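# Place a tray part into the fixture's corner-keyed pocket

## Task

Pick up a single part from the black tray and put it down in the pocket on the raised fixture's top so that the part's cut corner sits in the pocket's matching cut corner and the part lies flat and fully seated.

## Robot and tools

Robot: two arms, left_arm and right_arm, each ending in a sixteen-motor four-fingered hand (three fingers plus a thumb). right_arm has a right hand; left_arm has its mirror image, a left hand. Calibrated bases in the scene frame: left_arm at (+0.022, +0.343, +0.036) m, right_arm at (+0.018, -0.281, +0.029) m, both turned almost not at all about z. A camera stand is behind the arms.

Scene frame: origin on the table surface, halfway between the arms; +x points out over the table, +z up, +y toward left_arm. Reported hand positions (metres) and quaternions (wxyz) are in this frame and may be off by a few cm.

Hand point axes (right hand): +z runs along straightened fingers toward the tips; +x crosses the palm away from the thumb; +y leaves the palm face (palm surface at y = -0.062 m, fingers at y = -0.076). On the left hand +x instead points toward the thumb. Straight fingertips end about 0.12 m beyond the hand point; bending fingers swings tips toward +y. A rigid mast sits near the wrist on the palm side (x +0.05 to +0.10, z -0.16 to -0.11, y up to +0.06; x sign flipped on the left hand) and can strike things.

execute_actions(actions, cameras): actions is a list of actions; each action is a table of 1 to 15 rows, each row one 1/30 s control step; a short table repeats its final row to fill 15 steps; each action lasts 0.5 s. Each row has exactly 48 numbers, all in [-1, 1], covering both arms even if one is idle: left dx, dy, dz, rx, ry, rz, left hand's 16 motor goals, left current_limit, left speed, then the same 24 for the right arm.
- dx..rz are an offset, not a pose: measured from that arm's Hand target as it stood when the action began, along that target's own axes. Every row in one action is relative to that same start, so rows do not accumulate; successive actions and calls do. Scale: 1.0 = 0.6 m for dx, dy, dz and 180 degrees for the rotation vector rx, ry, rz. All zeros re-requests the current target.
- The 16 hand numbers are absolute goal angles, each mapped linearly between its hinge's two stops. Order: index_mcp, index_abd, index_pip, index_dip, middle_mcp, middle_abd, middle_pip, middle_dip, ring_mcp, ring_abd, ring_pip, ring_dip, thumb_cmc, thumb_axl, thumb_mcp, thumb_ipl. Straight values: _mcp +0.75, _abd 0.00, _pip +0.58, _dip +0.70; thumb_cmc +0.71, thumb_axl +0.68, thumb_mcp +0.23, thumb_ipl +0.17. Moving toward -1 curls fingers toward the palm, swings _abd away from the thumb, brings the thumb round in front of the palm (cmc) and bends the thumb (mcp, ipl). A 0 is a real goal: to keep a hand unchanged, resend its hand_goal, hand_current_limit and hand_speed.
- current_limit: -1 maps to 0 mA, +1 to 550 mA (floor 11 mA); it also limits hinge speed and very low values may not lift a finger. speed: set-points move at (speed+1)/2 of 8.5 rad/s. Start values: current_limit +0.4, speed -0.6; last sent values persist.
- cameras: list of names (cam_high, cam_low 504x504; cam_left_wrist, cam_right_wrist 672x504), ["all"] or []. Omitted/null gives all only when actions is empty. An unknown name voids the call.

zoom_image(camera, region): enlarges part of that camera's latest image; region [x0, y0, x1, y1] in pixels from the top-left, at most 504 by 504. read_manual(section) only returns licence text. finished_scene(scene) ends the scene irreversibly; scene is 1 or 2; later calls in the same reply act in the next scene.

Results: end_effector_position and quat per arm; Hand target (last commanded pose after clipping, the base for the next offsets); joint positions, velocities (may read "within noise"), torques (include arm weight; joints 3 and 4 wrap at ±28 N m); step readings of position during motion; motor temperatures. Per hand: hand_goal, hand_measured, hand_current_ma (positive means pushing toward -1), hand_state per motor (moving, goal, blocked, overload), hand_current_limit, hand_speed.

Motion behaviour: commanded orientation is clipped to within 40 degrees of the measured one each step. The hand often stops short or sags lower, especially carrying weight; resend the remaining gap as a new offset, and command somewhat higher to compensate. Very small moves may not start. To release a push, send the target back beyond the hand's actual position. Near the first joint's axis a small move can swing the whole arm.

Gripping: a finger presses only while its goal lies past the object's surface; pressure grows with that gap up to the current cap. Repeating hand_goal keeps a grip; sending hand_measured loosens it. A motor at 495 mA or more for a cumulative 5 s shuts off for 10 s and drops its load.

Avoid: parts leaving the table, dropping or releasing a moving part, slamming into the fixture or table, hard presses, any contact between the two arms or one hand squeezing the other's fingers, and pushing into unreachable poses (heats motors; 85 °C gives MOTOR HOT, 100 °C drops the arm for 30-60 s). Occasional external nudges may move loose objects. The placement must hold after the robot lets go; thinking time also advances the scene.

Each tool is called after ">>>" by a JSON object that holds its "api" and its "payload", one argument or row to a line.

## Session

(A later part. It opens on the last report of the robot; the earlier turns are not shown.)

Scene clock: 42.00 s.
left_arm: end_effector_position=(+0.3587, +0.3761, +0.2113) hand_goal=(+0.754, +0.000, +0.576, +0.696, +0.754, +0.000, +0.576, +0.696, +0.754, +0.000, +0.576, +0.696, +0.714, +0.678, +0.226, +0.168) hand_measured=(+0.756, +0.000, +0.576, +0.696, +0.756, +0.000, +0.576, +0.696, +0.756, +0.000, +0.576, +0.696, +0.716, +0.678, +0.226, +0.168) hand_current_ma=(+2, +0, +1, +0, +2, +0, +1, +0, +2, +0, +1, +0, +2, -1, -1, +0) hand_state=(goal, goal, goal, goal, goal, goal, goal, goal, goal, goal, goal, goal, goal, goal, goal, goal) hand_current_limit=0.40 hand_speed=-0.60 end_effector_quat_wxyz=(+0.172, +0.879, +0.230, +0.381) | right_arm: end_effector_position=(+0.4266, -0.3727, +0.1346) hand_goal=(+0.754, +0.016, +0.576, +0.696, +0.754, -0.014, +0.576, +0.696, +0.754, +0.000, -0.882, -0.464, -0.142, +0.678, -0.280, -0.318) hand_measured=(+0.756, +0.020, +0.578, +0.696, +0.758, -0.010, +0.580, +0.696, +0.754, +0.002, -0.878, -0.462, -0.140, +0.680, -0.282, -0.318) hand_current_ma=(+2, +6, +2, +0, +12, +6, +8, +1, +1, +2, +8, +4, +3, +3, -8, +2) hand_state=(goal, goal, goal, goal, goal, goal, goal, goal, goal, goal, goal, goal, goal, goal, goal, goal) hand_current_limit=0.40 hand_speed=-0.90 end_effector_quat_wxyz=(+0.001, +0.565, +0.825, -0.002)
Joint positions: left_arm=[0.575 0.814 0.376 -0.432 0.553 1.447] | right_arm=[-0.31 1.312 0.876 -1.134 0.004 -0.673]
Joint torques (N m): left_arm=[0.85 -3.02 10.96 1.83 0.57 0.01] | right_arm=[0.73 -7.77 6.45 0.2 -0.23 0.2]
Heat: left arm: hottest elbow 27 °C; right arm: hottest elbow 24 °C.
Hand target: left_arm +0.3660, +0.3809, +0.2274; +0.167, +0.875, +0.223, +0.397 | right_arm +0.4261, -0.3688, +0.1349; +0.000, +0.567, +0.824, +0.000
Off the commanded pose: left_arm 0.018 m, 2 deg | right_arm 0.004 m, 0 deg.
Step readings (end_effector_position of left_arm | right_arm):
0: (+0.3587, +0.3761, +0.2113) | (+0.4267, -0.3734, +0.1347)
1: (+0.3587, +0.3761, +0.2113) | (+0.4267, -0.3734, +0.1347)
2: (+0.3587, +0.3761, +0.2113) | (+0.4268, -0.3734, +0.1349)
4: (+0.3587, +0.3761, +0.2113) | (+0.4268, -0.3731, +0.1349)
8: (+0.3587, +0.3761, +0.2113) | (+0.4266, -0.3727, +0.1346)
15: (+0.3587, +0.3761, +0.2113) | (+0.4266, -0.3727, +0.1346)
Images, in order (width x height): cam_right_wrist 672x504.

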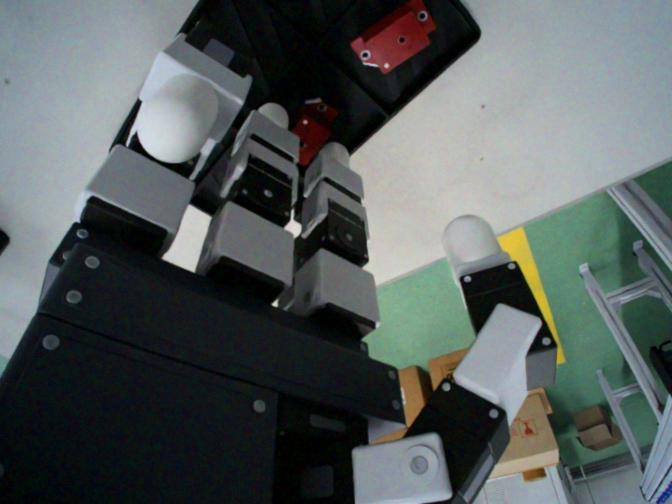

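>>> {"api": "execute_actions", "payload": {
  "actions": [
    [[0,0,0,0,0,0,0.754,0,0.576,0.696,0.754,0,0.576,0.696,0.754,0,0.576,0.696,0.714,0.678,0.226,0.168,0.4,-0.6,0,0,0.0133,0,0,0,0.754,0.015,0.576,0.696,0.754,-0.015,0.576,0.696,0.754,0,-0.883,-0.464,-0.143,0.678,-0.281,-0.319,0.4,-0.9]]
  ],
  "cameras": ["cam_right_wrist"]
}}

>>> {"api": "zoom_image", "payload": {
  "camera": "cam_right_wrist",
  "region": [230, 70, 390, 190]
}}

Scene clock: 43.20 s.
left_arm: end_effector_position=(+0.3587, +0.3761, +0.2113) hand_goal=(+0.754, +0.000, +0.576, +0.696, +0.754, +0.000, +0.576, +0.696, +0.754, +0.000, +0.576, +0.696, +0.714, +0.678, +0.226, +0.168) hand_measured=(+0.756, +0.000, +0.576, +0.696, +0.756, +0.000, +0.576, +0.696, +0.756, +0.000, +0.576, +0.696, +0.716, +0.678, +0.226, +0.168) hand_current_ma=(+2, +0, +1, +0, +2, +0, +1, +0, +2, +0, +1, +0, +2, -1, -1, +0) hand_state=(goal, goal, goal, goal, goal, goal, goal, goal, goal, goal, goal, goal, goal, goal, goal, goal) hand_current_limit=0.40 hand_speed=-0.60 end_effector_quat_wxyz=(+0.172, +0.879, +0.230, +0.381) | right_arm: end_effector_position=(+0.4267, -0.3730, +0.1317) hand_goal=(+0.754, +0.016, +0.576, +0.696, +0.754, -0.014, +0.576, +0.696, +0.754, +0.000, -0.882, -0.464, -0.142, +0.678, -0.280, -0.318) hand_measured=(+0.754, +0.014, +0.578, +0.696, +0.758, +0.010, +0.580, +0.696, +0.754, +0.002, -0.878, -0.462, -0.140, +0.680, -0.282, -0.318) hand_current_ma=(+2, -2, +2, +0, +12, +64, +8, +1, +1, +2, +8, +4, +3, +3, -8, +2) hand_state=(goal, goal, goal, goal, goal, blocked, goal, goal, goal, goal, goal, goal, goal, goal, goal, goal) hand_current_limit=0.40 hand_speed=-0.90 end_effector_quat_wxyz=(+0.004, +0.565, +0.825, -0.001)
Joint positions: left_arm=[0.575 0.814 0.376 -0.432 0.553 1.447] | right_arm=[-0.31 1.312 0.866 -1.117 0.005 -0.673]
Joint torques (N m): left_arm=[0.85 -3.08 10.91 1.76 0.58 0.01] | right_arm=[0.79 -6.89 6.16 0.47 -0.26 0.2]
Heat: left arm: hottest elbow 27 °C; right arm: hottest elbow 24 °C.
Hand target: left_arm +0.3660, +0.3809, +0.2274; +0.167, +0.875, +0.223, +0.397 | right_arm +0.4261, -0.3689, +0.1270; +0.000, +0.567, +0.824, +0.000
Off the commanded pose: left_arm 0.018 m, 2 deg | right_arm 0.006 m, 1 deg.
Step readings (end_effector_position of left_arm | right_arm):
0: (+0.3587, +0.3761, +0.2113) | (+0.4266, -0.3727, +0.1346)
1: (+0.3587, +0.3761, +0.2113) | (+0.4264, -0.3726, +0.1340)
2: (+0.3587, +0.3761, +0.2113) | (+0.4265, -0.3727, +0.1333)
4: (+0.3587, +0.3761, +0.2113) | (+0.4267, -0.3730, +0.1323)
8: (+0.3587, +0.3761, +0.2113) | (+0.4267, -0.3730, +0.1317)
15: (+0.3587, +0.3761, +0.2113) | (+0.4267, -0.3730, +0.1317)
Images, in order (width x height): cam_right_wrist 672x504.

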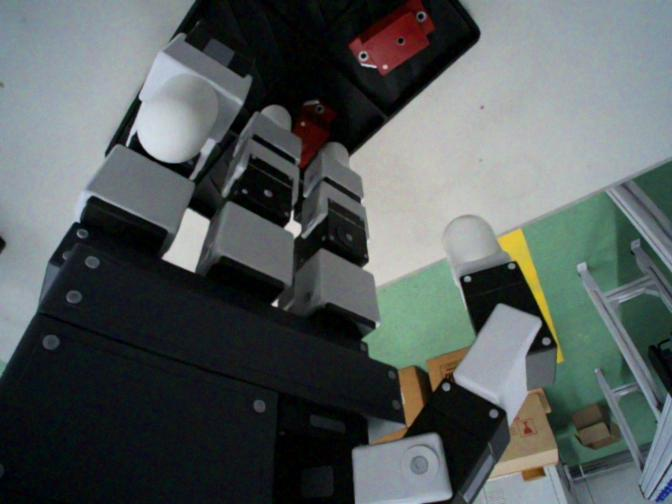

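Scaled by 3.150 from the camera's 672x504 image, which has a finer 960x720 frame.

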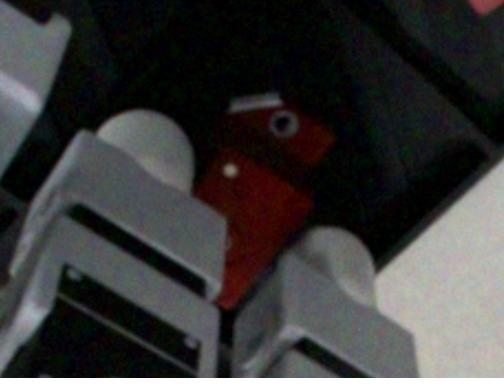

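>>> {"api": "execute_actions", "payload": {
  "actions": [
    [[0,0,0,0,0,0,0.754,0,0.576,0.696,0.754,0,0.576,0.696,0.754,0,0.576,0.696,0.714,0.678,0.226,0.168,0.4,-0.6,0,0,0,0,0,0,0.754,-0.04,0.576,0.696,0.754,0.04,0.576,0.696,0.754,0,-0.883,-0.464,-0.143,0.678,-0.281,-0.319,0.4,-0.9]]
  ],
  "cameras": ["cam_right_wrist"]
}}

>>> {"api": "zoom_image", "payload": {
  "camera": "cam_right_wrist",
  "region": [230, 70, 390, 190]
}}

Scene clock: 44.13 s.
left_arm: end_effector_position=(+0.3587, +0.3761, +0.2113) hand_goal=(+0.754, +0.000, +0.576, +0.696, +0.754, +0.000, +0.576, +0.696, +0.754, +0.000, +0.576, +0.696, +0.714, +0.678, +0.226, +0.168) hand_measured=(+0.756, +0.000, +0.576, +0.696, +0.756, +0.000, +0.576, +0.696, +0.756, +0.000, +0.576, +0.696, +0.716, +0.678, +0.226, +0.168) hand_current_ma=(+2, +0, +1, +0, +2, +0, +1, +0, +2, +0, +1, +0, +2, -1, -1, +0) hand_state=(goal, goal, goal, goal, goal, goal, goal, goal, goal, goal, goal, goal, goal, goal, goal, goal) hand_current_limit=0.40 hand_speed=-0.60 end_effector_quat_wxyz=(+0.172, +0.879, +0.230, +0.381) | right_arm: end_effector_position=(+0.4261, -0.3728, +0.1310) hand_goal=(+0.754, -0.040, +0.576, +0.696, +0.754, +0.040, +0.576, +0.696, +0.754, +0.000, -0.882, -0.464, -0.142, +0.678, -0.280, -0.318) hand_measured=(+0.754, -0.006, +0.576, +0.696, +0.756, +0.028, +0.580, +0.696, +0.754, +0.002, -0.878, -0.462, -0.140, +0.680, -0.282, -0.318) hand_current_ma=(-1, +94, +1, +0, +5, -31, +7, +1, +1, +2, +8, +4, +3, +3, -8, +2) hand_state=(goal, blocked, goal, goal, goal, goal, goal, goal, goal, goal, goal, goal, goal, goal, goal, goal) hand_current_limit=0.40 hand_speed=-0.90 end_effector_quat_wxyz=(+0.004, +0.565, +0.825, -0.001)
Joint positions: left_arm=[0.575 0.814 0.376 -0.432 0.553 1.447] | right_arm=[-0.31 1.312 0.865 -1.117 0.005 -0.673]
Joint torques (N m): left_arm=[1.03 -3.19 10.88 1.77 0.58 0] | right_arm=[0.73 -6.89 6.28 0.49 -0.27 0.2]
Heat: left arm: hottest elbow 27 °C; right arm: hottest elbow 24 °C.
Hand target: left_arm +0.3660, +0.3809, +0.2274; +0.167, +0.875, +0.223, +0.397 | right_arm +0.4261, -0.3689, +0.1271; +0.000, +0.567, +0.824, +0.000
Off the commanded pose: left_arm 0.018 m, 2 deg | right_arm 0.006 m, 1 deg.
Step readings (end_effector_position of left_arm | right_arm):
0: (+0.3587, +0.3761, +0.2113) | (+0.4267, -0.3730, +0.1317)
1: (+0.3587, +0.3761, +0.2113) | (+0.4267, -0.3730, +0.1317)
2: (+0.3587, +0.3761, +0.2113) | (+0.4267, -0.3730, +0.1317)
4: (+0.3587, +0.3761, +0.2113) | (+0.4261, -0.3728, +0.1310)
8: (+0.3587, +0.3761, +0.2113) | (+0.4261, -0.3728, +0.1310)
15: (+0.3587, +0.3761, +0.2113) | (+0.4261, -0.3728, +0.1310)
Images, in order (width x height): cam_right_wrist 672x504.

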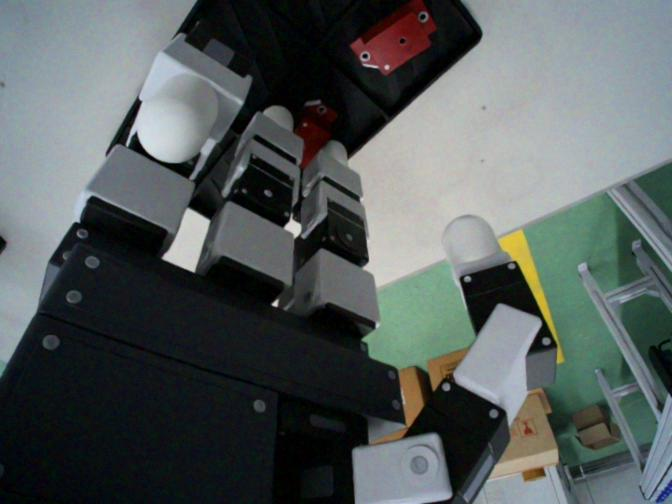

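Scaled by 3.150 from the camera's 672x504 image, which has a finer 960x720 frame.

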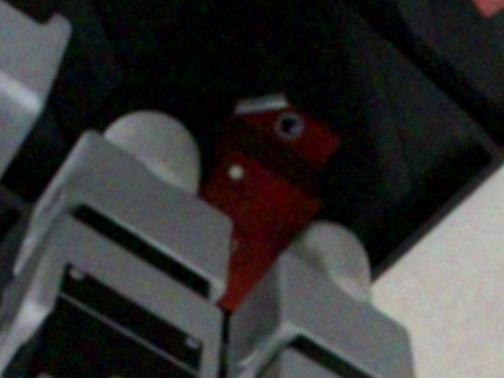

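>>> {"api": "execute_actions", "payload": {
  "actions": [
    [[0,0,0,0,0,0,0.754,0,0.576,0.696,0.754,0,0.576,0.696,0.754,0,0.576,0.696,0.714,0.678,0.226,0.168,0.4,-0.6,0,0,0,0,0,0,0.754,-0.08,0.576,0.696,0.754,0.1,0.576,0.696,0.754,0,-0.883,-0.464,-0.143,0.678,-0.281,-0.319,0.4,-0.9]]
  ],
  "cameras": ["cam_right_wrist"]
}}

>>> {"api": "zoom_image", "payload": {
  "camera": "cam_right_wrist",
  "region": [230, 70, 390, 190]
}}

Scene clock: 45.03 s.
left_arm: end_effector_position=(+0.3587, +0.3761, +0.2113) hand_goal=(+0.754, +0.000, +0.576, +0.696, +0.754, +0.000, +0.576, +0.696, +0.754, +0.000, +0.576, +0.696, +0.714, +0.678, +0.226, +0.168) hand_measured=(+0.756, +0.000, +0.576, +0.696, +0.756, +0.000, +0.576, +0.696, +0.756, +0.000, +0.576, +0.696, +0.716, +0.678, +0.226, +0.168) hand_current_ma=(+2, +0, +1, +0, +2, +0, +1, +0, +2, +0, +1, +0, +2, -1, -1, +0) hand_state=(goal, goal, goal, goal, goal, goal, goal, goal, goal, goal, goal, goal, goal, goal, goal, goal) hand_current_limit=0.40 hand_speed=-0.60 end_effector_quat_wxyz=(+0.172, +0.879, +0.230, +0.381) | right_arm: end_effector_position=(+0.4261, -0.3726, +0.1310) hand_goal=(+0.754, -0.080, +0.576, +0.696, +0.754, +0.100, +0.576, +0.696, +0.754, +0.000, -0.882, -0.464, -0.142, +0.678, -0.280, -0.318) hand_measured=(+0.754, -0.008, +0.576, +0.696, +0.756, +0.032, +0.580, +0.696, +0.754, +0.002, -0.878, -0.462, -0.140, +0.680, -0.282, -0.318) hand_current_ma=(-1, +233, +1, +0, +5, -219, +7, +1, +1, +2, +8, +4, +3, +3, -8, +2) hand_state=(goal, blocked, goal, goal, goal, blocked, goal, goal, goal, goal, goal, goal, goal, goal, goal, goal) hand_current_limit=0.40 hand_speed=-0.90 end_effector_quat_wxyz=(+0.004, +0.565, +0.825, -0.001)
Joint positions: left_arm=[0.575 0.814 0.376 -0.432 0.553 1.447] | right_arm=[-0.309 1.312 0.865 -1.117 0.005 -0.673]
Joint torques (N m): left_arm=[0.97 -3.19 10.91 1.8 0.57 0] | right_arm=[0.73 -6.89 6.27 0.47 -0.27 0.2]
Heat: left arm: hottest elbow 27 °C; right arm: hottest elbow 24 °C.
Hand target: left_arm +0.3660, +0.3809, +0.2274; +0.167, +0.875, +0.223, +0.397 | right_arm +0.4261, -0.3688, +0.1271; +0.000, +0.567, +0.824, +0.000
Off the commanded pose: left_arm 0.018 m, 2 deg | right_arm 0.005 m, 1 deg.
Step readings (end_effector_position of left_arm | right_arm):
0: (+0.3587, +0.3761, +0.2113) | (+0.4261, -0.3728, +0.1310)
1: (+0.3587, +0.3761, +0.2113) | (+0.4261, -0.3728, +0.1310)
2: (+0.3587, +0.3761, +0.2113) | (+0.4261, -0.3728, +0.1310)
4: (+0.3587, +0.3761, +0.2113) | (+0.4261, -0.3728, +0.1310)
8: (+0.3587, +0.3761, +0.2113) | (+0.4261, -0.3726, +0.1310)
15: (+0.3587, +0.3761, +0.2113) | (+0.4261, -0.3726, +0.1310)
Images, in order (width x height): cam_right_wrist 672x504.

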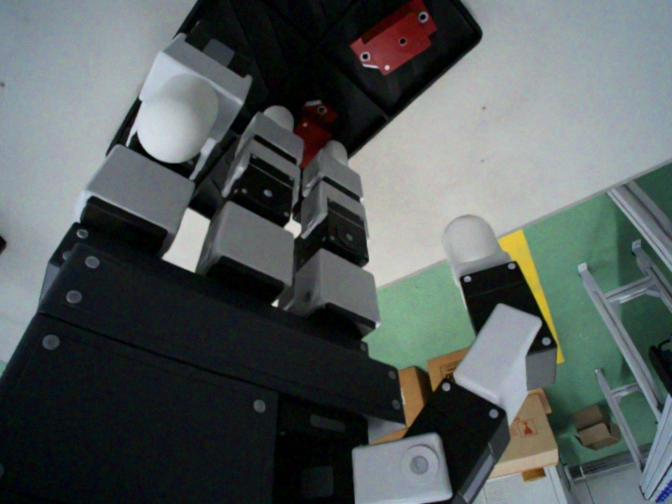

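Scaled by 3.150 from the camera's 672x504 image, which has a finer 960x720 frame.

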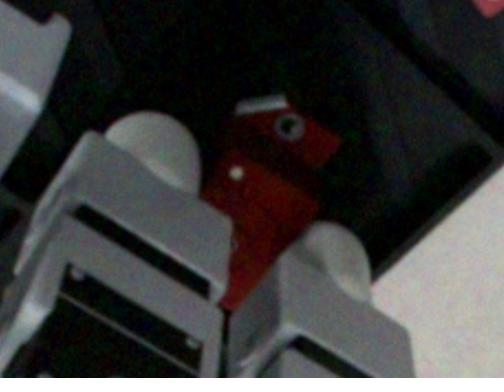

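>>> {"api": "execute_actions", "payload": {
  "actions": [
    [[0,0,0,0,0,0,0.754,0,0.576,0.696,0.754,0,0.576,0.696,0.754,0,0.576,0.696,0.714,0.678,0.226,0.168,0.4,-0.6,0,0,0,0,0,0,0.754,-0.11,0.576,0.696,0.754,0.13,0.576,0.696,0.754,0,-0.883,-0.464,-0.143,0.678,-0.281,-0.319,0.4,-0.9]],
    [[0,0,0,0,0,0,0.754,0,0.576,0.696,0.754,0,0.576,0.696,0.754,0,0.576,0.696,0.714,0.678,0.226,0.168,0.4,-0.6,-0.0107,0.0138,-0.0333,0,0,0,0.754,-0.11,0.576,0.696,0.754,0.13,0.576,0.696,0.754,0,-0.883,-0.464,-0.143,0.678,-0.281,-0.319,0.4,-0.9]]
  ],
  "cameras": ["cam_right_wrist"]
}}

>>> {"api": "zoom_image", "payload": {
  "camera": "cam_right_wrist",
  "region": [230, 70, 390, 190]
}}

Scene clock: 46.57 s.
left_arm: end_effector_position=(+0.3587, +0.3761, +0.2113) hand_goal=(+0.754, +0.000, +0.576, +0.696, +0.754, +0.000, +0.576, +0.696, +0.754, +0.000, +0.576, +0.696, +0.714, +0.678, +0.226, +0.168) hand_measured=(+0.756, +0.000, +0.576, +0.696, +0.756, +0.000, +0.576, +0.696, +0.756, +0.000, +0.576, +0.696, +0.716, +0.678, +0.226, +0.168) hand_current_ma=(+2, +0, +1, +0, +2, +0, +1, +0, +2, +0, +1, +0, +2, -1, -1, +0) hand_state=(goal, goal, goal, goal, goal, goal, goal, goal, goal, goal, goal, goal, goal, goal, goal, goal) hand_current_limit=0.40 hand_speed=-0.60 end_effector_quat_wxyz=(+0.172, +0.879, +0.230, +0.381) | right_arm: end_effector_position=(+0.4213, -0.3705, +0.1322) hand_goal=(+0.754, -0.110, +0.576, +0.696, +0.754, +0.130, +0.576, +0.696, +0.754, +0.000, -0.882, -0.464, -0.142, +0.678, -0.280, -0.318) hand_measured=(+0.750, -0.008, +0.576, +0.696, +0.750, +0.038, +0.576, +0.696, +0.754, +0.002, -0.878, -0.462, -0.140, +0.680, -0.282, -0.318) hand_current_ma=(-10, +352, -2, +0, -7, -316, -2, +1, +1, +2, +8, +4, +3, +3, -8, +2) hand_state=(goal, blocked, goal, goal, goal, blocked, goal, goal, goal, goal, goal, goal, goal, goal, goal, goal) hand_current_limit=0.40 hand_speed=-0.90 end_effector_quat_wxyz=(-0.010, +0.564, +0.825, -0.005)
Joint positions: left_arm=[0.575 0.814 0.376 -0.432 0.553 1.447] | right_arm=[-0.308 1.313 0.875 -1.155 0.003 -0.673]
Joint torques (N m): left_arm=[0.91 -3.14 10.89 1.84 0.57 0] | right_arm=[0.62 -6.83 9.85 -0.34 -0.22 0.19]
Heat: left arm: hottest elbow 28 °C; right arm: hottest elbow 24 °C.
Hand target: left_arm +0.3660, +0.3809, +0.2274; +0.167, +0.875, +0.223, +0.397 | right_arm +0.4361, -0.3719, +0.1470; +0.000, +0.567, +0.824, +0.000
Off the commanded pose: left_arm 0.018 m, 2 deg | right_arm 0.021 m, 1 deg.
Step readings (end_effector_position of left_arm | right_arm):
0: (+0.3587, +0.3761, +0.2113) | (+0.4261, -0.3726, +0.1310)
1: (+0.3587, +0.3761, +0.2113) | (+0.4261, -0.3726, +0.1310)
2: (+0.3587, +0.3761, +0.2113) | (+0.4261, -0.3726, +0.1310)
4: (+0.3587, +0.3761, +0.2113) | (+0.4261, -0.3726, +0.1310)
8: (+0.3587, +0.3761, +0.2113) | (+0.4261, -0.3726, +0.1310)
15: (+0.3587, +0.3761, +0.2113) | (+0.4261, -0.3726, +0.1310)
16: (+0.3587, +0.3761, +0.2113) | (+0.4255, -0.3724, +0.1315)
17: (+0.3587, +0.3761, +0.2113) | (+0.4244, -0.3721, +0.1318)
19: (+0.3587, +0.3761, +0.2113) | (+0.4230, -0.3713, +0.1326)
23: (+0.3587, +0.3761, +0.2113) | (+0.4214, -0.3705, +0.1322)
30: (+0.3587, +0.3761, +0.2113) | (+0.4213, -0.3705, +0.1322)
Images, in order (width x height): cam_right_wrist 672x504.

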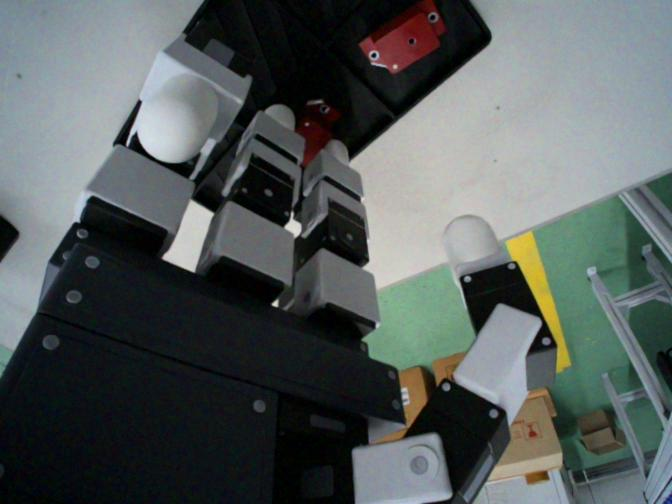

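Scaled by 3.150 from the camera's 672x504 image, which has a finer 960x720 frame.

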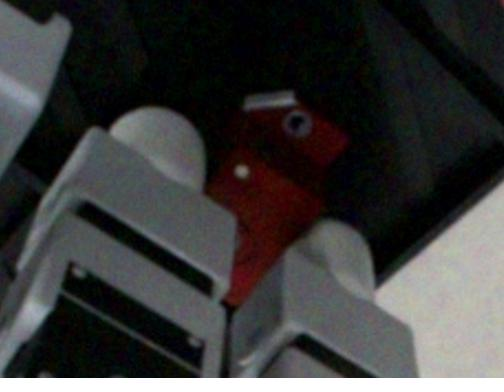

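>>> {"api": "execute_actions", "payload": {
  "actions": [
    [[0,0,0,0,0,0,0.754,0,0.576,0.696,0.754,0,0.576,0.696,0.754,0,0.576,0.696,0.714,0.678,0.226,0.168,0.4,-0.6,-0.0036,0.0093,-0.0333,0,0,0,0.754,-0.11,0.576,0.696,0.754,0.13,0.576,0.696,0.754,0,-0.883,-0.464,-0.143,0.678,-0.281,-0.319,0.4,-0.9]]
  ],
  "cameras": ["cam_right_wrist"]
}}

>>> {"api": "zoom_image", "payload": {
  "camera": "cam_right_wrist",
  "region": [230, 70, 390, 190]
}}

Scene clock: 47.37 s.
left_arm: end_effector_position=(+0.3587, +0.3761, +0.2113) hand_goal=(+0.754, +0.000, +0.576, +0.696, +0.754, +0.000, +0.576, +0.696, +0.754, +0.000, +0.576, +0.696, +0.714, +0.678, +0.226, +0.168) hand_measured=(+0.756, +0.000, +0.576, +0.696, +0.756, +0.000, +0.576, +0.696, +0.756, +0.000, +0.576, +0.696, +0.716, +0.678, +0.226, +0.168) hand_current_ma=(+2, +0, +1, +0, +2, +0, +1, +0, +2, +0, +1, +0, +2, -1, -1, +0) hand_state=(goal, goal, goal, goal, goal, goal, goal, goal, goal, goal, goal, goal, goal, goal, goal, goal) hand_current_limit=0.40 hand_speed=-0.60 end_effector_quat_wxyz=(+0.172, +0.879, +0.230, +0.381) | right_arm: end_effector_position=(+0.4267, -0.3694, +0.1486) hand_goal=(+0.754, -0.110, +0.576, +0.696, +0.754, +0.130, +0.576, +0.696, +0.754, +0.000, -0.882, -0.464, -0.142, +0.678, -0.280, -0.318) hand_measured=(+0.748, -0.008, +0.574, +0.696, +0.752, +0.038, +0.574, +0.696, +0.754, +0.002, -0.878, -0.462, -0.140, +0.680, -0.282, -0.318) hand_current_ma=(-13, +352, -4, +0, -5, -316, -3, +0, +1, +2, +8, +4, +3, +3, -8, +2) hand_state=(goal, blocked, goal, goal, goal, blocked, goal, goal, goal, goal, goal, goal, goal, goal, goal, goal) hand_current_limit=0.40 hand_speed=-0.90 end_effector_quat_wxyz=(-0.017, +0.563, +0.826, -0.006)
Joint positions: left_arm=[0.575 0.814 0.376 -0.432 0.553 1.447] | right_arm=[-0.302 1.314 0.926 -1.217 0.001 -0.67]
Joint torques (N m): left_arm=[1.03 -3.19 10.91 1.8 0.57 0] | right_arm=[0.56 -7.65 9.96 -0.16 -0.15 0.2]
Heat: left arm: hottest elbow 28 °C; right arm: hottest elbow 24 °C.
Hand target: left_arm +0.3660, +0.3809, +0.2274; +0.167, +0.875, +0.223, +0.397 | right_arm +0.4420, -0.3719, +0.1670; +0.000, +0.567, +0.824, +0.000
Off the commanded pose: left_arm 0.018 m, 2 deg | right_arm 0.024 m, 2 deg.
Step readings (end_effector_position of left_arm | right_arm):
0: (+0.3587, +0.3761, +0.2113) | (+0.4213, -0.3705, +0.1322)
1: (+0.3587, +0.3761, +0.2113) | (+0.4209, -0.3702, +0.1334)
2: (+0.3587, +0.3761, +0.2113) | (+0.4202, -0.3698, +0.1351)
4: (+0.3587, +0.3761, +0.2113) | (+0.4221, -0.3690, +0.1412)
8: (+0.3587, +0.3761, +0.2113) | (+0.4274, -0.3695, +0.1485)
15: (+0.3587, +0.3761, +0.2113) | (+0.4267, -0.3694, +0.1486)
Images, in order (width x height): cam_right_wrist 672x504.

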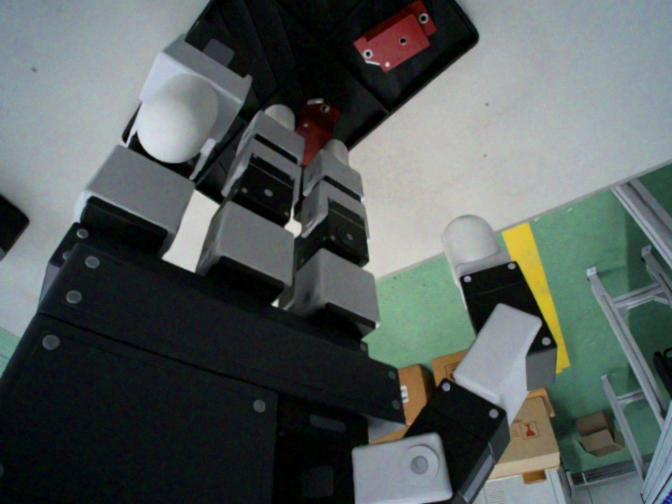

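Scaled by 3.150 from the camera's 672x504 image, which has a finer 960x720 frame.

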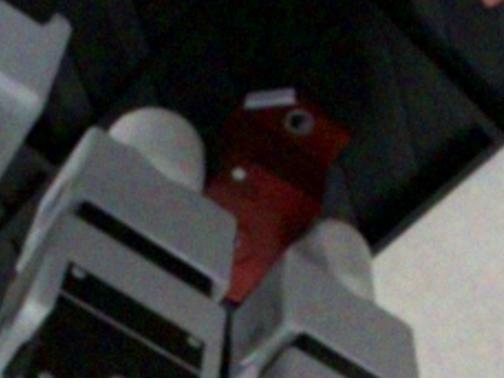

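>>> {"api": "execute_actions", "payload": {
  "actions": [
    [[0,0,0,0,0,0,0.754,0,0.576,0.696,0.754,0,0.576,0.696,0.754,0,0.576,0.696,0.714,0.678,0.226,0.168,0.4,-0.6,0.0538,-0.0007,-0.105,0,0,0,0.754,-0.11,0.576,0.696,0.754,0.13,0.576,0.696,0.754,0,-0.883,-0.464,-0.143,0.678,-0.281,-0.319,0.4,-0.9]],
    [[0,0,0,0,0,0,0.754,0,0.576,0.696,0.754,0,0.576,0.696,0.754,0,0.576,0.696,0.714,0.678,0.226,0.168,0.4,-0.6,0.158,0.0072,-0.1167,0,0,0,0.754,-0.11,0.576,0.696,0.754,0.13,0.576,0.696,0.754,0,-0.883,-0.464,-0.143,0.678,-0.281,-0.319,0.4,-0.9]],
    [[0,0,0,0,0,0,0.754,0,0.576,0.696,0.754,0,0.576,0.696,0.754,0,0.576,0.696,0.714,0.678,0.226,0.168,0.4,-0.6,0.158,0.0072,-0.0333,0,0,0,0.754,-0.11,0.576,0.696,0.754,0.13,0.576,0.696,0.754,0,-0.883,-0.464,-0.143,0.678,-0.281,-0.319,0.4,-0.9]]
  ],
  "cameras": ["cam_right_wrist"]
}}

>>> {"api": "zoom_image", "payload": {
  "camera": "cam_right_wrist",
  "region": [230, 0, 430, 180]
}}

Scene clock: 49.77 s.
left_arm: end_effector_position=(+0.3587, +0.3761, +0.2113) hand_goal=(+0.754, +0.000, +0.576, +0.696, +0.754, +0.000, +0.576, +0.696, +0.754, +0.000, +0.576, +0.696, +0.714, +0.678, +0.226, +0.168) hand_measured=(+0.756, +0.000, +0.576, +0.696, +0.756, +0.000, +0.576, +0.696, +0.756, +0.000, +0.576, +0.696, +0.716, +0.678, +0.226, +0.168) hand_current_ma=(+2, +0, +1, +0, +2, +0, +1, +0, +2, +0, +1, +0, +2, -1, -1, +0) hand_state=(goal, goal, goal, goal, goal, goal, goal, goal, goal, goal, goal, goal, goal, goal, goal, goal) hand_current_limit=0.40 hand_speed=-0.60 end_effector_quat_wxyz=(+0.172, +0.879, +0.230, +0.381) | right_arm: end_effector_position=(+0.3606, -0.1622, +0.2947) hand_goal=(+0.754, -0.110, +0.576, +0.696, +0.754, +0.130, +0.576, +0.696, +0.754, +0.000, -0.882, -0.464, -0.142, +0.678, -0.280, -0.318) hand_measured=(+0.750, -0.008, +0.574, +0.696, +0.754, +0.040, +0.576, +0.696, +0.754, +0.002, -0.878, -0.462, -0.142, +0.678, -0.282, -0.318) hand_current_ma=(-12, +352, -2, -1, +0, -303, +1, +0, +1, +2, +8, +4, -1, +1, -6, +2) hand_state=(goal, blocked, goal, goal, goal, blocked, goal, goal, goal, goal, goal, goal, goal, goal, goal, goal) hand_current_limit=0.40 hand_speed=-0.90 end_effector_quat_wxyz=(-0.015, +0.558, +0.829, -0.019)
Joint positions: left_arm=[0.575 0.814 0.376 -0.432 0.553 1.447] | right_arm=[0.391 1.091 1.14 -1.667 -0.004 0.012]
Joint torques (N m): left_arm=[0.97 -3.02 10.91 1.78 0.58 0.02] | right_arm=[-0.38 -5.3 11.18 -0.2 0.08 0.21]
Heat: left arm: hottest elbow 28 °C; right arm: hottest elbow 24 °C.
Hand target: left_arm +0.3660, +0.3809, +0.2274; +0.167, +0.875, +0.223, +0.397 | right_arm +0.3703, -0.1618, +0.3200; +0.000, +0.567, +0.824, +0.000
Off the commanded pose: left_arm 0.018 m, 2 deg | right_arm 0.027 m, 3 deg.
Step readings (end_effector_position of left_arm | right_arm):
0: (+0.3587, +0.3761, +0.2113) | (+0.4267, -0.3694, +0.1486)
1: (+0.3587, +0.3761, +0.2113) | (+0.4242, -0.3666, +0.1515)
2: (+0.3587, +0.3761, +0.2113) | (+0.4194, -0.3625, +0.1550)
4: (+0.3587, +0.3761, +0.2113) | (+0.4129, -0.3476, +0.1726)
8: (+0.3587, +0.3761, +0.2113) | (+0.4158, -0.3335, +0.2080)
15: (+0.3587, +0.3761, +0.2113) | (+0.4204, -0.3357, +0.2171)
16: (+0.3587, +0.3761, +0.2113) | (+0.4168, -0.3298, +0.2195)
17: (+0.3587, +0.3761, +0.2113) | (+0.4103, -0.3209, +0.2214)
19: (+0.3587, +0.3761, +0.2113) | (+0.3953, -0.2797, +0.2372)
23: (+0.3587, +0.3761, +0.2113) | (+0.3845, -0.2343, +0.2766)
30: (+0.3587, +0.3761, +0.2113) | (+0.3913, -0.2471, +0.2874)
31: (+0.3587, +0.3761, +0.2113) | (+0.3888, -0.2433, +0.2866)
32: (+0.3587, +0.3761, +0.2113) | (+0.3852, -0.2327, +0.2858)
34: (+0.3587, +0.3761, +0.2113) | (+0.3711, -0.1880, +0.2866)
38: (+0.3587, +0.3761, +0.2113) | (+0.3545, -0.1439, +0.2911)
45: (+0.3587, +0.3761, +0.2113) | (+0.3604, -0.1602, +0.2947)
Images, in order (width x height): cam_right_wrist 672x504.

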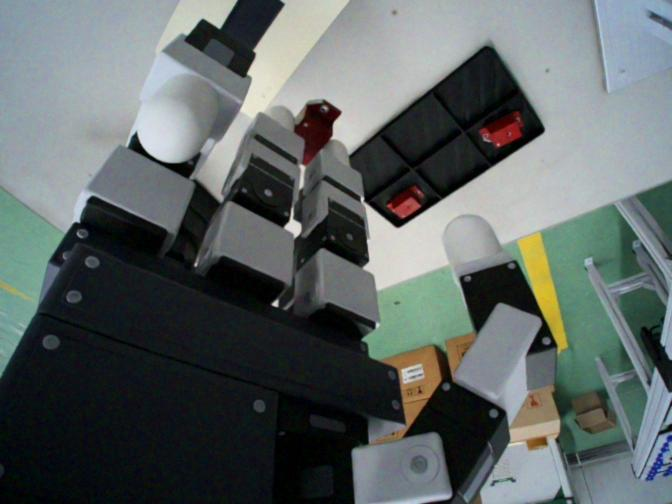

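Scaled by 2.520 from the camera's 672x504 image, which has a finer 960x720 frame.

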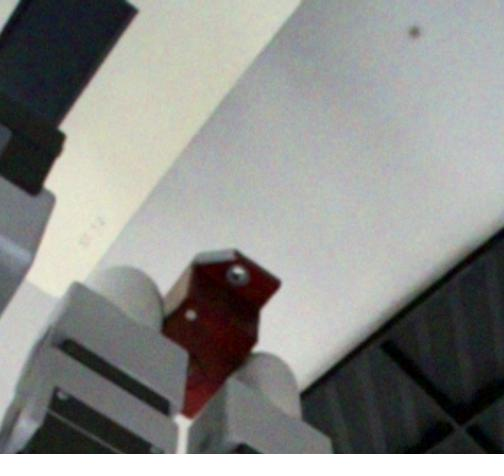

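>>> {"api": "zoom_image", "payload": {
  "camera": "cam_right_wrist",
  "region": [270, 80, 370, 175]
}}

Scaled by 5.040 from the camera's 672x504 image, which has a finer 960x720 frame.

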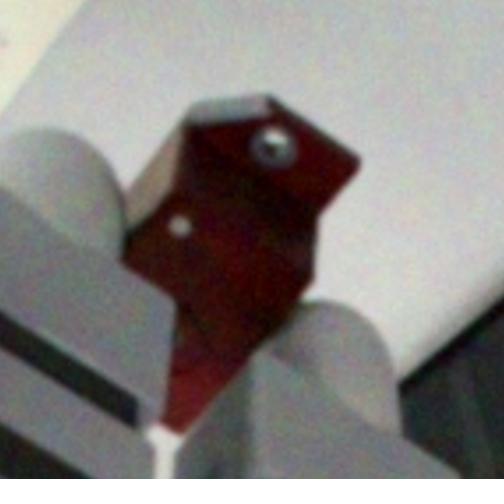

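>>> {"api": "execute_actions", "payload": {
  "actions": [
    [[0,0,0,0,0,0,0.754,0,0.576,0.696,0.754,0,0.576,0.696,0.754,0,0.576,0.696,0.714,0.678,0.226,0.168,0.4,-0.6,0.126,0.0103,0.0583,0,0,-0.0128,0.754,-0.11,0.576,0.696,0.754,0.13,0.576,0.696,0.754,0,-0.883,-0.464,-0.143,0.678,-0.281,-0.319,0.4,-0.9]]
  ],
  "cameras": ["cam_right_wrist"]
}}

>>> {"api": "zoom_image", "payload": {
  "camera": "cam_right_wrist",
  "region": [230, 10, 430, 170]
}}

Scene clock: 51.67 s.
left_arm: end_effector_position=(+0.3587, +0.3761, +0.2113) hand_goal=(+0.754, +0.000, +0.576, +0.696, +0.754, +0.000, +0.576, +0.696, +0.754, +0.000, +0.576, +0.696, +0.714, +0.678, +0.226, +0.168) hand_measured=(+0.756, +0.000, +0.576, +0.696, +0.756, +0.000, +0.576, +0.696, +0.756, +0.000, +0.576, +0.696, +0.716, +0.678, +0.226, +0.168) hand_current_ma=(+2, +0, +1, +0, +2, +0, +1, +0, +2, +0, +1, +0, +2, -1, -1, +0) hand_state=(goal, goal, goal, goal, goal, goal, goal, goal, goal, goal, goal, goal, goal, goal, goal, goal) hand_current_limit=0.40 hand_speed=-0.60 end_effector_quat_wxyz=(+0.172, +0.879, +0.230, +0.381) | right_arm: end_effector_position=(+0.3433, -0.0893, +0.2772) hand_goal=(+0.754, -0.110, +0.576, +0.696, +0.754, +0.130, +0.576, +0.696, +0.754, +0.000, -0.882, -0.464, -0.142, +0.678, -0.280, -0.318) hand_measured=(+0.750, -0.008, +0.576, +0.696, +0.754, +0.040, +0.578, +0.696, +0.756, +0.002, -0.878, -0.462, -0.142, +0.678, -0.282, -0.318) hand_current_ma=(-10, +352, -2, -1, +0, -303, +2, +0, +2, +2, +8, +4, +0, +1, -6, +2) hand_state=(goal, blocked, goal, goal, goal, blocked, goal, goal, goal, goal, goal, goal, goal, goal, goal, goal) hand_current_limit=0.40 hand_speed=-0.90 end_effector_quat_wxyz=(-0.006, +0.542, +0.840, -0.011)
Joint positions: left_arm=[0.575 0.814 0.376 -0.432 0.553 1.447] | right_arm=[0.632 1.129 1.117 -1.583 -0.003 0.212]
Joint torques (N m): left_arm=[0.97 -2.96 10.91 1.84 0.56 0] | right_arm=[-0.38 -5.71 8.39 0.53 0.1 0.21]
Heat: left arm: hottest elbow 28 °C; right arm: hottest elbow 24 °C.
Hand target: left_arm +0.3660, +0.3809, +0.2274; +0.167, +0.875, +0.223, +0.397 | right_arm +0.3490, -0.0890, +0.2851; +0.000, +0.550, +0.835, +0.000
Off the commanded pose: left_arm 0.018 m, 2 deg | right_arm 0.010 m, 2 deg.
Step readings (end_effector_position of left_arm | right_arm):
0: (+0.3587, +0.3761, +0.2113) | (+0.3606, -0.1623, +0.2947)
1: (+0.3587, +0.3761, +0.2113) | (+0.3597, -0.1580, +0.2932)
2: (+0.3587, +0.3761, +0.2113) | (+0.3587, -0.1483, +0.2920)
4: (+0.3587, +0.3761, +0.2113) | (+0.3479, -0.1112, +0.2867)
8: (+0.3587, +0.3761, +0.2113) | (+0.3363, -0.0767, +0.2784)
15: (+0.3587, +0.3761, +0.2113) | (+0.3431, -0.0883, +0.2771)
Images, in order (width x height): cam_right_wrist 672x504.

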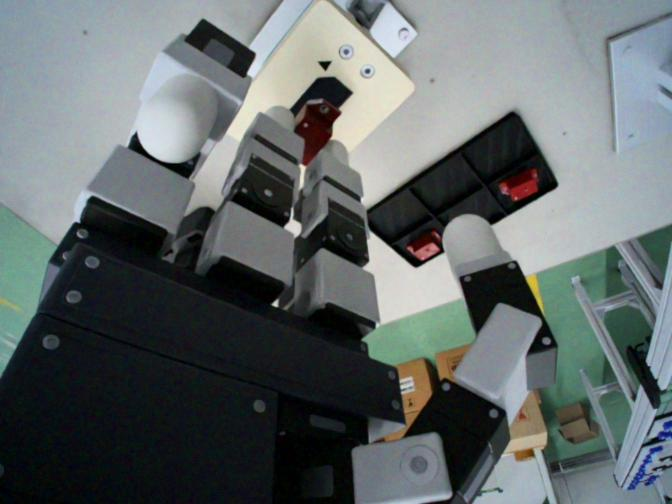

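Scaled by 2.520 from the camera's 672x504 image, which has a finer 960x720 frame.

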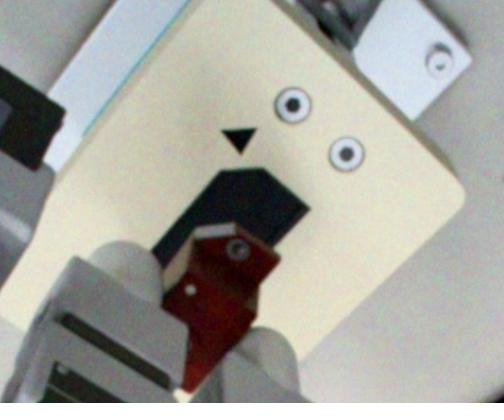

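>>> {"api": "execute_actions", "payload": {
  "actions": [
    [[0,0,0,0,0,0,0.754,0,0.576,0.696,0.754,0,0.576,0.696,0.754,0,0.576,0.696,0.714,0.678,0.226,0.168,0.4,-0.6,-0.0065,0.005,0.025,0,0,0.0083,0.754,-0.11,0.576,0.696,0.754,0.13,0.576,0.696,0.754,0,-0.883,-0.464,-0.143,0.678,-0.281,-0.319,0.4,-0.9]]
  ],
  "cameras": ["cam_right_wrist", "cam_high"]
}}

>>> {"api": "zoom_image", "payload": {
  "camera": "cam_right_wrist",
  "region": [260, 50, 400, 170]
}}

Scene clock: 53.80 s.
left_arm: end_effector_position=(+0.3587, +0.3761, +0.2113) hand_goal=(+0.754, +0.000, +0.576, +0.696, +0.754, +0.000, +0.576, +0.696, +0.754, +0.000, +0.576, +0.696, +0.714, +0.678, +0.226, +0.168) hand_measured=(+0.756, +0.000, +0.576, +0.696, +0.756, +0.000, +0.576, +0.696, +0.756, +0.000, +0.576, +0.696, +0.716, +0.678, +0.226, +0.168) hand_current_ma=(+2, +0, +1, +0, +2, +0, +1, +0, +2, +0, +1, +0, +2, -1, -1, +0) hand_state=(goal, goal, goal, goal, goal, goal, goal, goal, goal, goal, goal, goal, goal, goal, goal, goal) hand_current_limit=0.40 hand_speed=-0.60 end_effector_quat_wxyz=(+0.172, +0.879, +0.230, +0.381) | right_arm: end_effector_position=(+0.3462, -0.0911, +0.2640) hand_goal=(+0.754, -0.110, +0.576, +0.696, +0.754, +0.130, +0.576, +0.696, +0.754, +0.000, -0.882, -0.464, -0.142, +0.678, -0.280, -0.318) hand_measured=(+0.750, -0.008, +0.576, +0.696, +0.754, +0.040, +0.578, +0.696, +0.756, +0.002, -0.878, -0.462, -0.142, +0.678, -0.282, -0.318) hand_current_ma=(-8, +352, -2, -1, +1, -303, +2, +0, +2, +2, +8, +4, +0, +1, -6, +2) hand_state=(goal, blocked, goal, goal, goal, blocked, goal, goal, goal, goal, goal, goal, goal, goal, goal, goal) hand_current_limit=0.40 hand_speed=-0.90 end_effector_quat_wxyz=(-0.005, +0.552, +0.834, -0.010)
Joint positions: left_arm=[0.575 0.814 0.376 -0.432 0.553 1.447] | right_arm=[0.627 1.134 1.085 -1.543 -0.003 0.231]
Joint torques (N m): left_arm=[0.79 -3.14 10.89 1.83 0.57 0] | right_arm=[-0.62 -5.42 8.32 0.62 0.11 0.21]
Heat: left arm: hottest elbow 28 °C; right arm: hottest elbow 24 °C.
Hand target: left_arm +0.3660, +0.3809, +0.2274; +0.167, +0.875, +0.223, +0.397 | right_arm +0.3534, -0.0914, +0.2702; +0.000, +0.561, +0.828, +0.000
Off the commanded pose: left_arm 0.018 m, 2 deg | right_arm 0.009 m, 2 deg.
Step readings (end_effector_position of left_arm | right_arm):
0: (+0.3587, +0.3761, +0.2113) | (+0.3433, -0.0893, +0.2772)
1: (+0.3587, +0.3761, +0.2113) | (+0.3437, -0.0896, +0.2759)
2: (+0.3587, +0.3761, +0.2113) | (+0.3454, -0.0894, +0.2742)
4: (+0.3587, +0.3761, +0.2113) | (+0.3468, -0.0897, +0.2694)
8: (+0.3587, +0.3761, +0.2113) | (+0.3458, -0.0911, +0.2639)
15: (+0.3587, +0.3761, +0.2113) | (+0.3462, -0.0910, +0.2640)
Images, in order (width x height): cam_high 504x504, cam_right_wrist 672x504.

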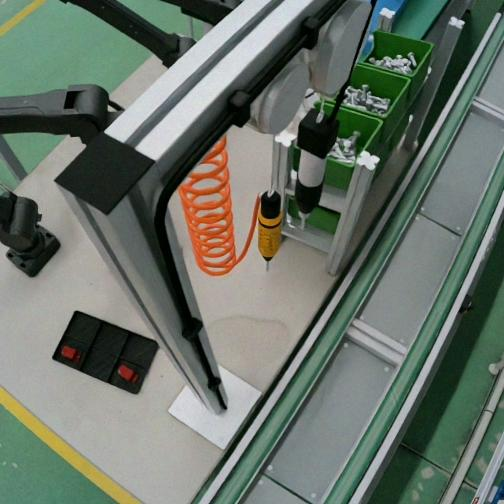

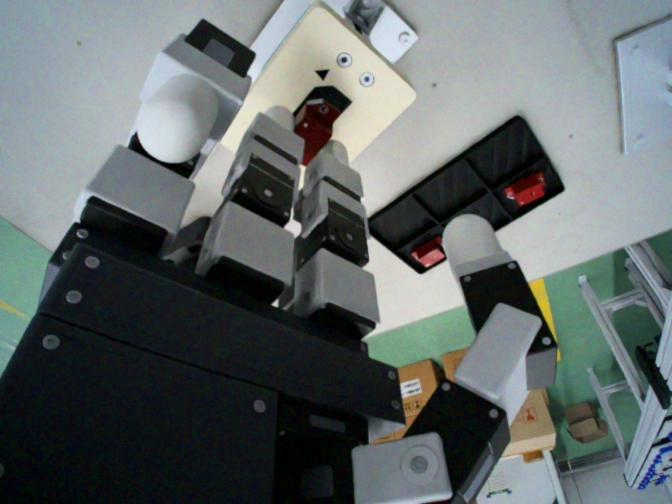

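Scaled by 3.600 from the camera's 672x504 image, which has a finer 960x720 frame.

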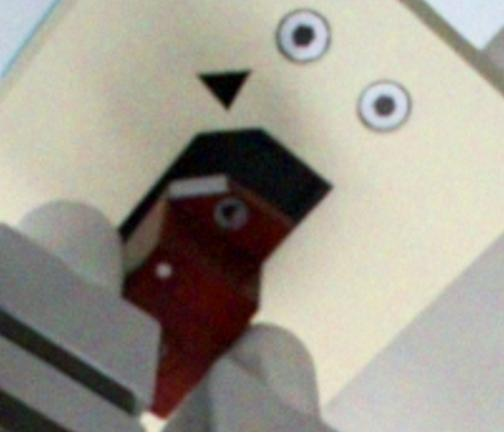

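>>> {"api": "execute_actions", "payload": {
  "actions": [
    [[0,0,0,0,0,0,0.754,0,0.576,0.696,0.754,0,0.576,0.696,0.754,0,0.576,0.696,0.714,0.678,0.226,0.168,0.4,-0.6,-0.009,0.0025,0.0117,0,0,0,0.754,-0.11,0.576,0.696,0.754,0.13,0.576,0.696,0.754,0,-0.883,-0.464,-0.143,0.678,-0.281,-0.319,0.4,-0.9]]
  ],
  "cameras": ["cam_right_wrist"]
}}

>>> {"api": "zoom_image", "payload": {
  "camera": "cam_right_wrist",
  "region": [260, 50, 400, 170]
}}

Scene clock: 55.93 s.
left_arm: end_effector_position=(+0.3587, +0.3761, +0.2113) hand_goal=(+0.754, +0.000, +0.576, +0.696, +0.754, +0.000, +0.576, +0.696, +0.754, +0.000, +0.576, +0.696, +0.714, +0.678, +0.226, +0.168) hand_measured=(+0.756, +0.000, +0.576, +0.696, +0.756, +0.000, +0.576, +0.696, +0.756, +0.000, +0.576, +0.696, +0.716, +0.678, +0.226, +0.168) hand_current_ma=(+2, +0, +1, +0, +2, +0, +1, +0, +2, +0, +1, +0, +2, -1, -1, +0) hand_state=(goal, goal, goal, goal, goal, goal, goal, goal, goal, goal, goal, goal, goal, goal, goal, goal) hand_current_limit=0.40 hand_speed=-0.60 end_effector_quat_wxyz=(+0.172, +0.879, +0.230, +0.381) | right_arm: end_effector_position=(+0.3505, -0.0980, +0.2583) hand_goal=(+0.754, -0.110, +0.576, +0.696, +0.754, +0.130, +0.576, +0.696, +0.754, +0.000, -0.882, -0.464, -0.142, +0.678, -0.280, -0.318) hand_measured=(+0.750, -0.008, +0.576, +0.696, +0.754, +0.040, +0.578, +0.696, +0.756, +0.002, -0.878, -0.462, -0.142, +0.678, -0.282, -0.318) hand_current_ma=(-8, +352, -2, -1, +2, -303, +2, +0, +2, +2, +8, +4, +0, +1, -6, +2) hand_state=(goal, blocked, goal, goal, goal, blocked, goal, goal, goal, goal, goal, goal, goal, goal, goal, goal) hand_current_limit=0.40 hand_speed=-0.90 end_effector_quat_wxyz=(-0.005, +0.560, +0.828, -0.008)
Joint positions: left_arm=[0.575 0.814 0.376 -0.432 0.553 1.447] | right_arm=[0.606 1.134 1.07 -1.526 -0.002 0.231]
Joint torques (N m): left_arm=[0.97 -3.08 10.89 1.81 0.56 0.01] | right_arm=[-0.44 -5.3 8.16 0.66 0.1 0.03]
Heat: left arm: hottest elbow 28 °C; right arm: hottest elbow 24 °C.
Hand target: left_arm +0.3660, +0.3809, +0.2274; +0.167, +0.875, +0.223, +0.397 | right_arm +0.3567, -0.0959, +0.2631; +0.000, +0.561, +0.828, +0.000
Off the commanded pose: left_arm 0.018 m, 2 deg | right_arm 0.008 m, 1 deg.
Step readings (end_effector_position of left_arm | right_arm):
0: (+0.3587, +0.3761, +0.2113) | (+0.3462, -0.0911, +0.2640)
1: (+0.3587, +0.3761, +0.2113) | (+0.3466, -0.0916, +0.2633)
2: (+0.3587, +0.3761, +0.2113) | (+0.3477, -0.0922, +0.2625)
4: (+0.3587, +0.3761, +0.2113) | (+0.3498, -0.0949, +0.2602)
8: (+0.3587, +0.3761, +0.2113) | (+0.3505, -0.0979, +0.2583)
15: (+0.3587, +0.3761, +0.2113) | (+0.3505, -0.0980, +0.2583)
Images, in order (width x height): cam_right_wrist 672x504.

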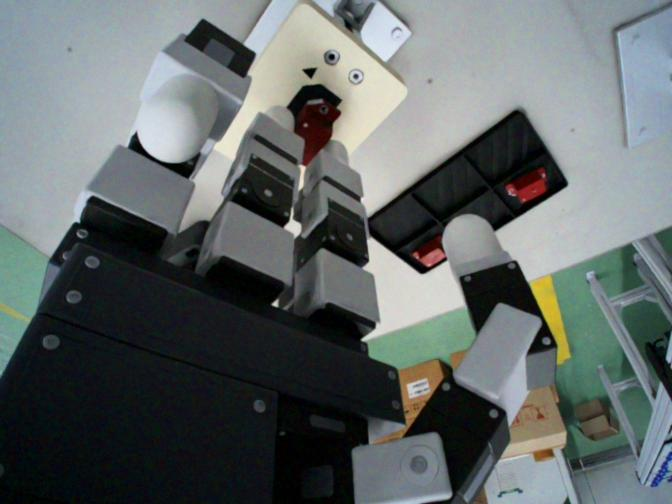

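Scaled by 3.600 from the camera's 672x504 image, which has a finer 960x720 frame.

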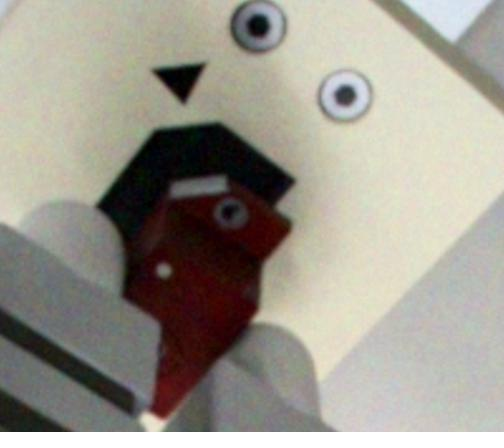

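>>> {"api": "zoom_image", "payload": {
  "camera": "cam_right_wrist",
  "region": [280, 75, 360, 140]
}}

Scaled by 6.300 from the camera's 672x504 image, which has a finer 960x720 frame.

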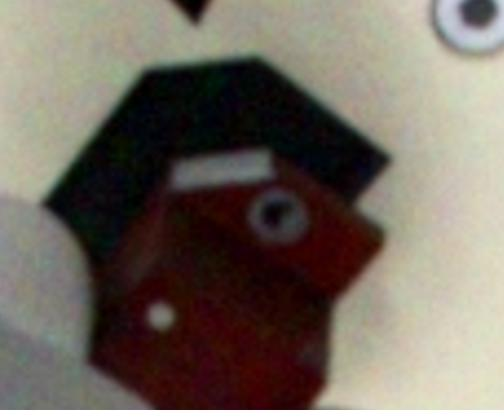

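>>> {"api": "execute_actions", "payload": {
  "actions": [
    [[0,0,0,0,0,0,0.754,0,0.576,0.696,0.754,0,0.576,0.696,0.754,0,0.576,0.696,0.714,0.678,0.226,0.168,0.4,-0.6,0.0037,0.0015,0.0067,0,0,0,0.754,-0.11,0.576,0.696,0.754,0.13,0.576,0.696,0.754,0,-0.883,-0.464,-0.143,0.678,-0.281,-0.319,0.4,-0.9]]
  ],
  "cameras": ["cam_right_wrist"]
}}

>>> {"api": "zoom_image", "payload": {
  "camera": "cam_right_wrist",
  "region": [280, 75, 360, 140]
}}

Scene clock: 57.40 s.
left_arm: end_effector_position=(+0.3587, +0.3761, +0.2113) hand_goal=(+0.754, +0.000, +0.576, +0.696, +0.754, +0.000, +0.576, +0.696, +0.754, +0.000, +0.576, +0.696, +0.714, +0.678, +0.226, +0.168) hand_measured=(+0.756, +0.000, +0.576, +0.696, +0.756, +0.000, +0.576, +0.696, +0.756, +0.000, +0.576, +0.696, +0.716, +0.678, +0.226, +0.168) hand_current_ma=(+2, +0, +1, +0, +2, +0, +1, +0, +2, +0, +1, +0, +2, -1, -1, +0) hand_state=(goal, goal, goal, goal, goal, goal, goal, goal, goal, goal, goal, goal, goal, goal, goal, goal) hand_current_limit=0.40 hand_speed=-0.60 end_effector_quat_wxyz=(+0.172, +0.879, +0.230, +0.381) | right_arm: end_effector_position=(+0.3519, -0.0971, +0.2560) hand_goal=(+0.754, -0.110, +0.576, +0.696, +0.754, +0.130, +0.576, +0.696, +0.754, +0.000, -0.882, -0.464, -0.142, +0.678, -0.280, -0.318) hand_measured=(+0.750, -0.008, +0.576, +0.696, +0.754, +0.040, +0.578, +0.696, +0.756, +0.002, -0.878, -0.462, -0.142, +0.678, -0.282, -0.318) hand_current_ma=(-8, +352, -2, -1, +2, -303, +2, +0, +2, +2, +8, +4, +0, +1, -6, +2) hand_state=(goal, blocked, goal, goal, goal, blocked, goal, goal, goal, goal, goal, goal, goal, goal, goal, goal) hand_current_limit=0.40 hand_speed=-0.90 end_effector_quat_wxyz=(-0.004, +0.560, +0.828, -0.006)
Joint positions: left_arm=[0.575 0.814 0.376 -0.432 0.553 1.447] | right_arm=[0.606 1.136 1.064 -1.513 -0.002 0.231]
Joint torques (N m): left_arm=[0.97 -3.08 10.89 1.83 0.56 0] | right_arm=[0.15 -5.07 8.05 0.65 0.09 0.1]
Heat: left arm: hottest elbow 28 °C; right arm: hottest elbow 25 °C.
Hand target: left_arm +0.3660, +0.3809, +0.2274; +0.167, +0.875, +0.223, +0.397 | right_arm +0.3568, -0.0935, +0.2591; +0.000, +0.561, +0.828, +0.000
Off the commanded pose: left_arm 0.018 m, 2 deg | right_arm 0.007 m, 1 deg.
Step readings (end_effector_position of left_arm | right_arm):
0: (+0.3587, +0.3761, +0.2113) | (+0.3505, -0.0980, +0.2583)
1: (+0.3587, +0.3761, +0.2113) | (+0.3506, -0.0980, +0.2580)
2: (+0.3587, +0.3761, +0.2113) | (+0.3511, -0.0976, +0.2578)
4: (+0.3587, +0.3761, +0.2113) | (+0.3518, -0.0971, +0.2569)
8: (+0.3587, +0.3761, +0.2113) | (+0.3519, -0.0971, +0.2560)
15: (+0.3587, +0.3761, +0.2113) | (+0.3519, -0.0971, +0.2560)
Images, in order (width x height): cam_right_wrist 672x504.

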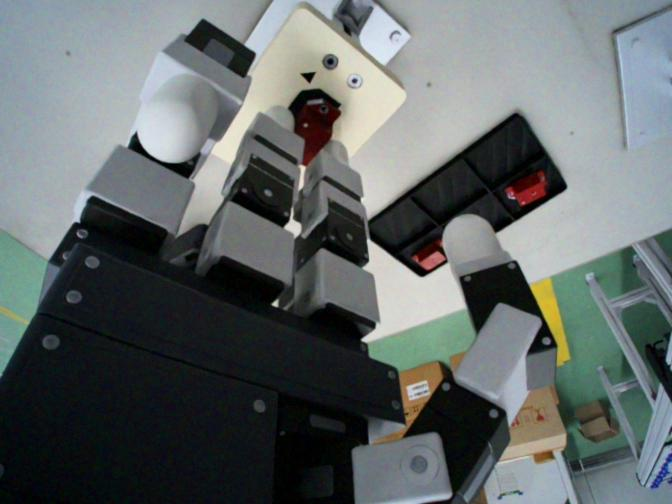

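Scaled by 6.300 from the camera's 672x504 image, which has a finer 960x720 frame.

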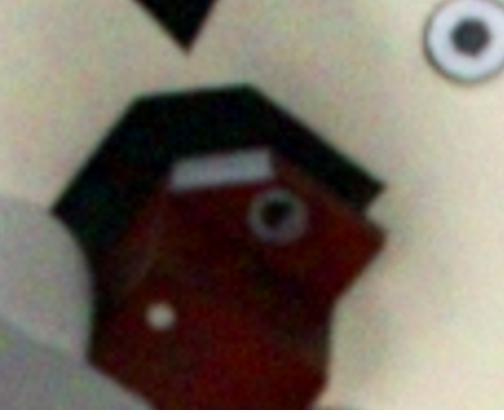

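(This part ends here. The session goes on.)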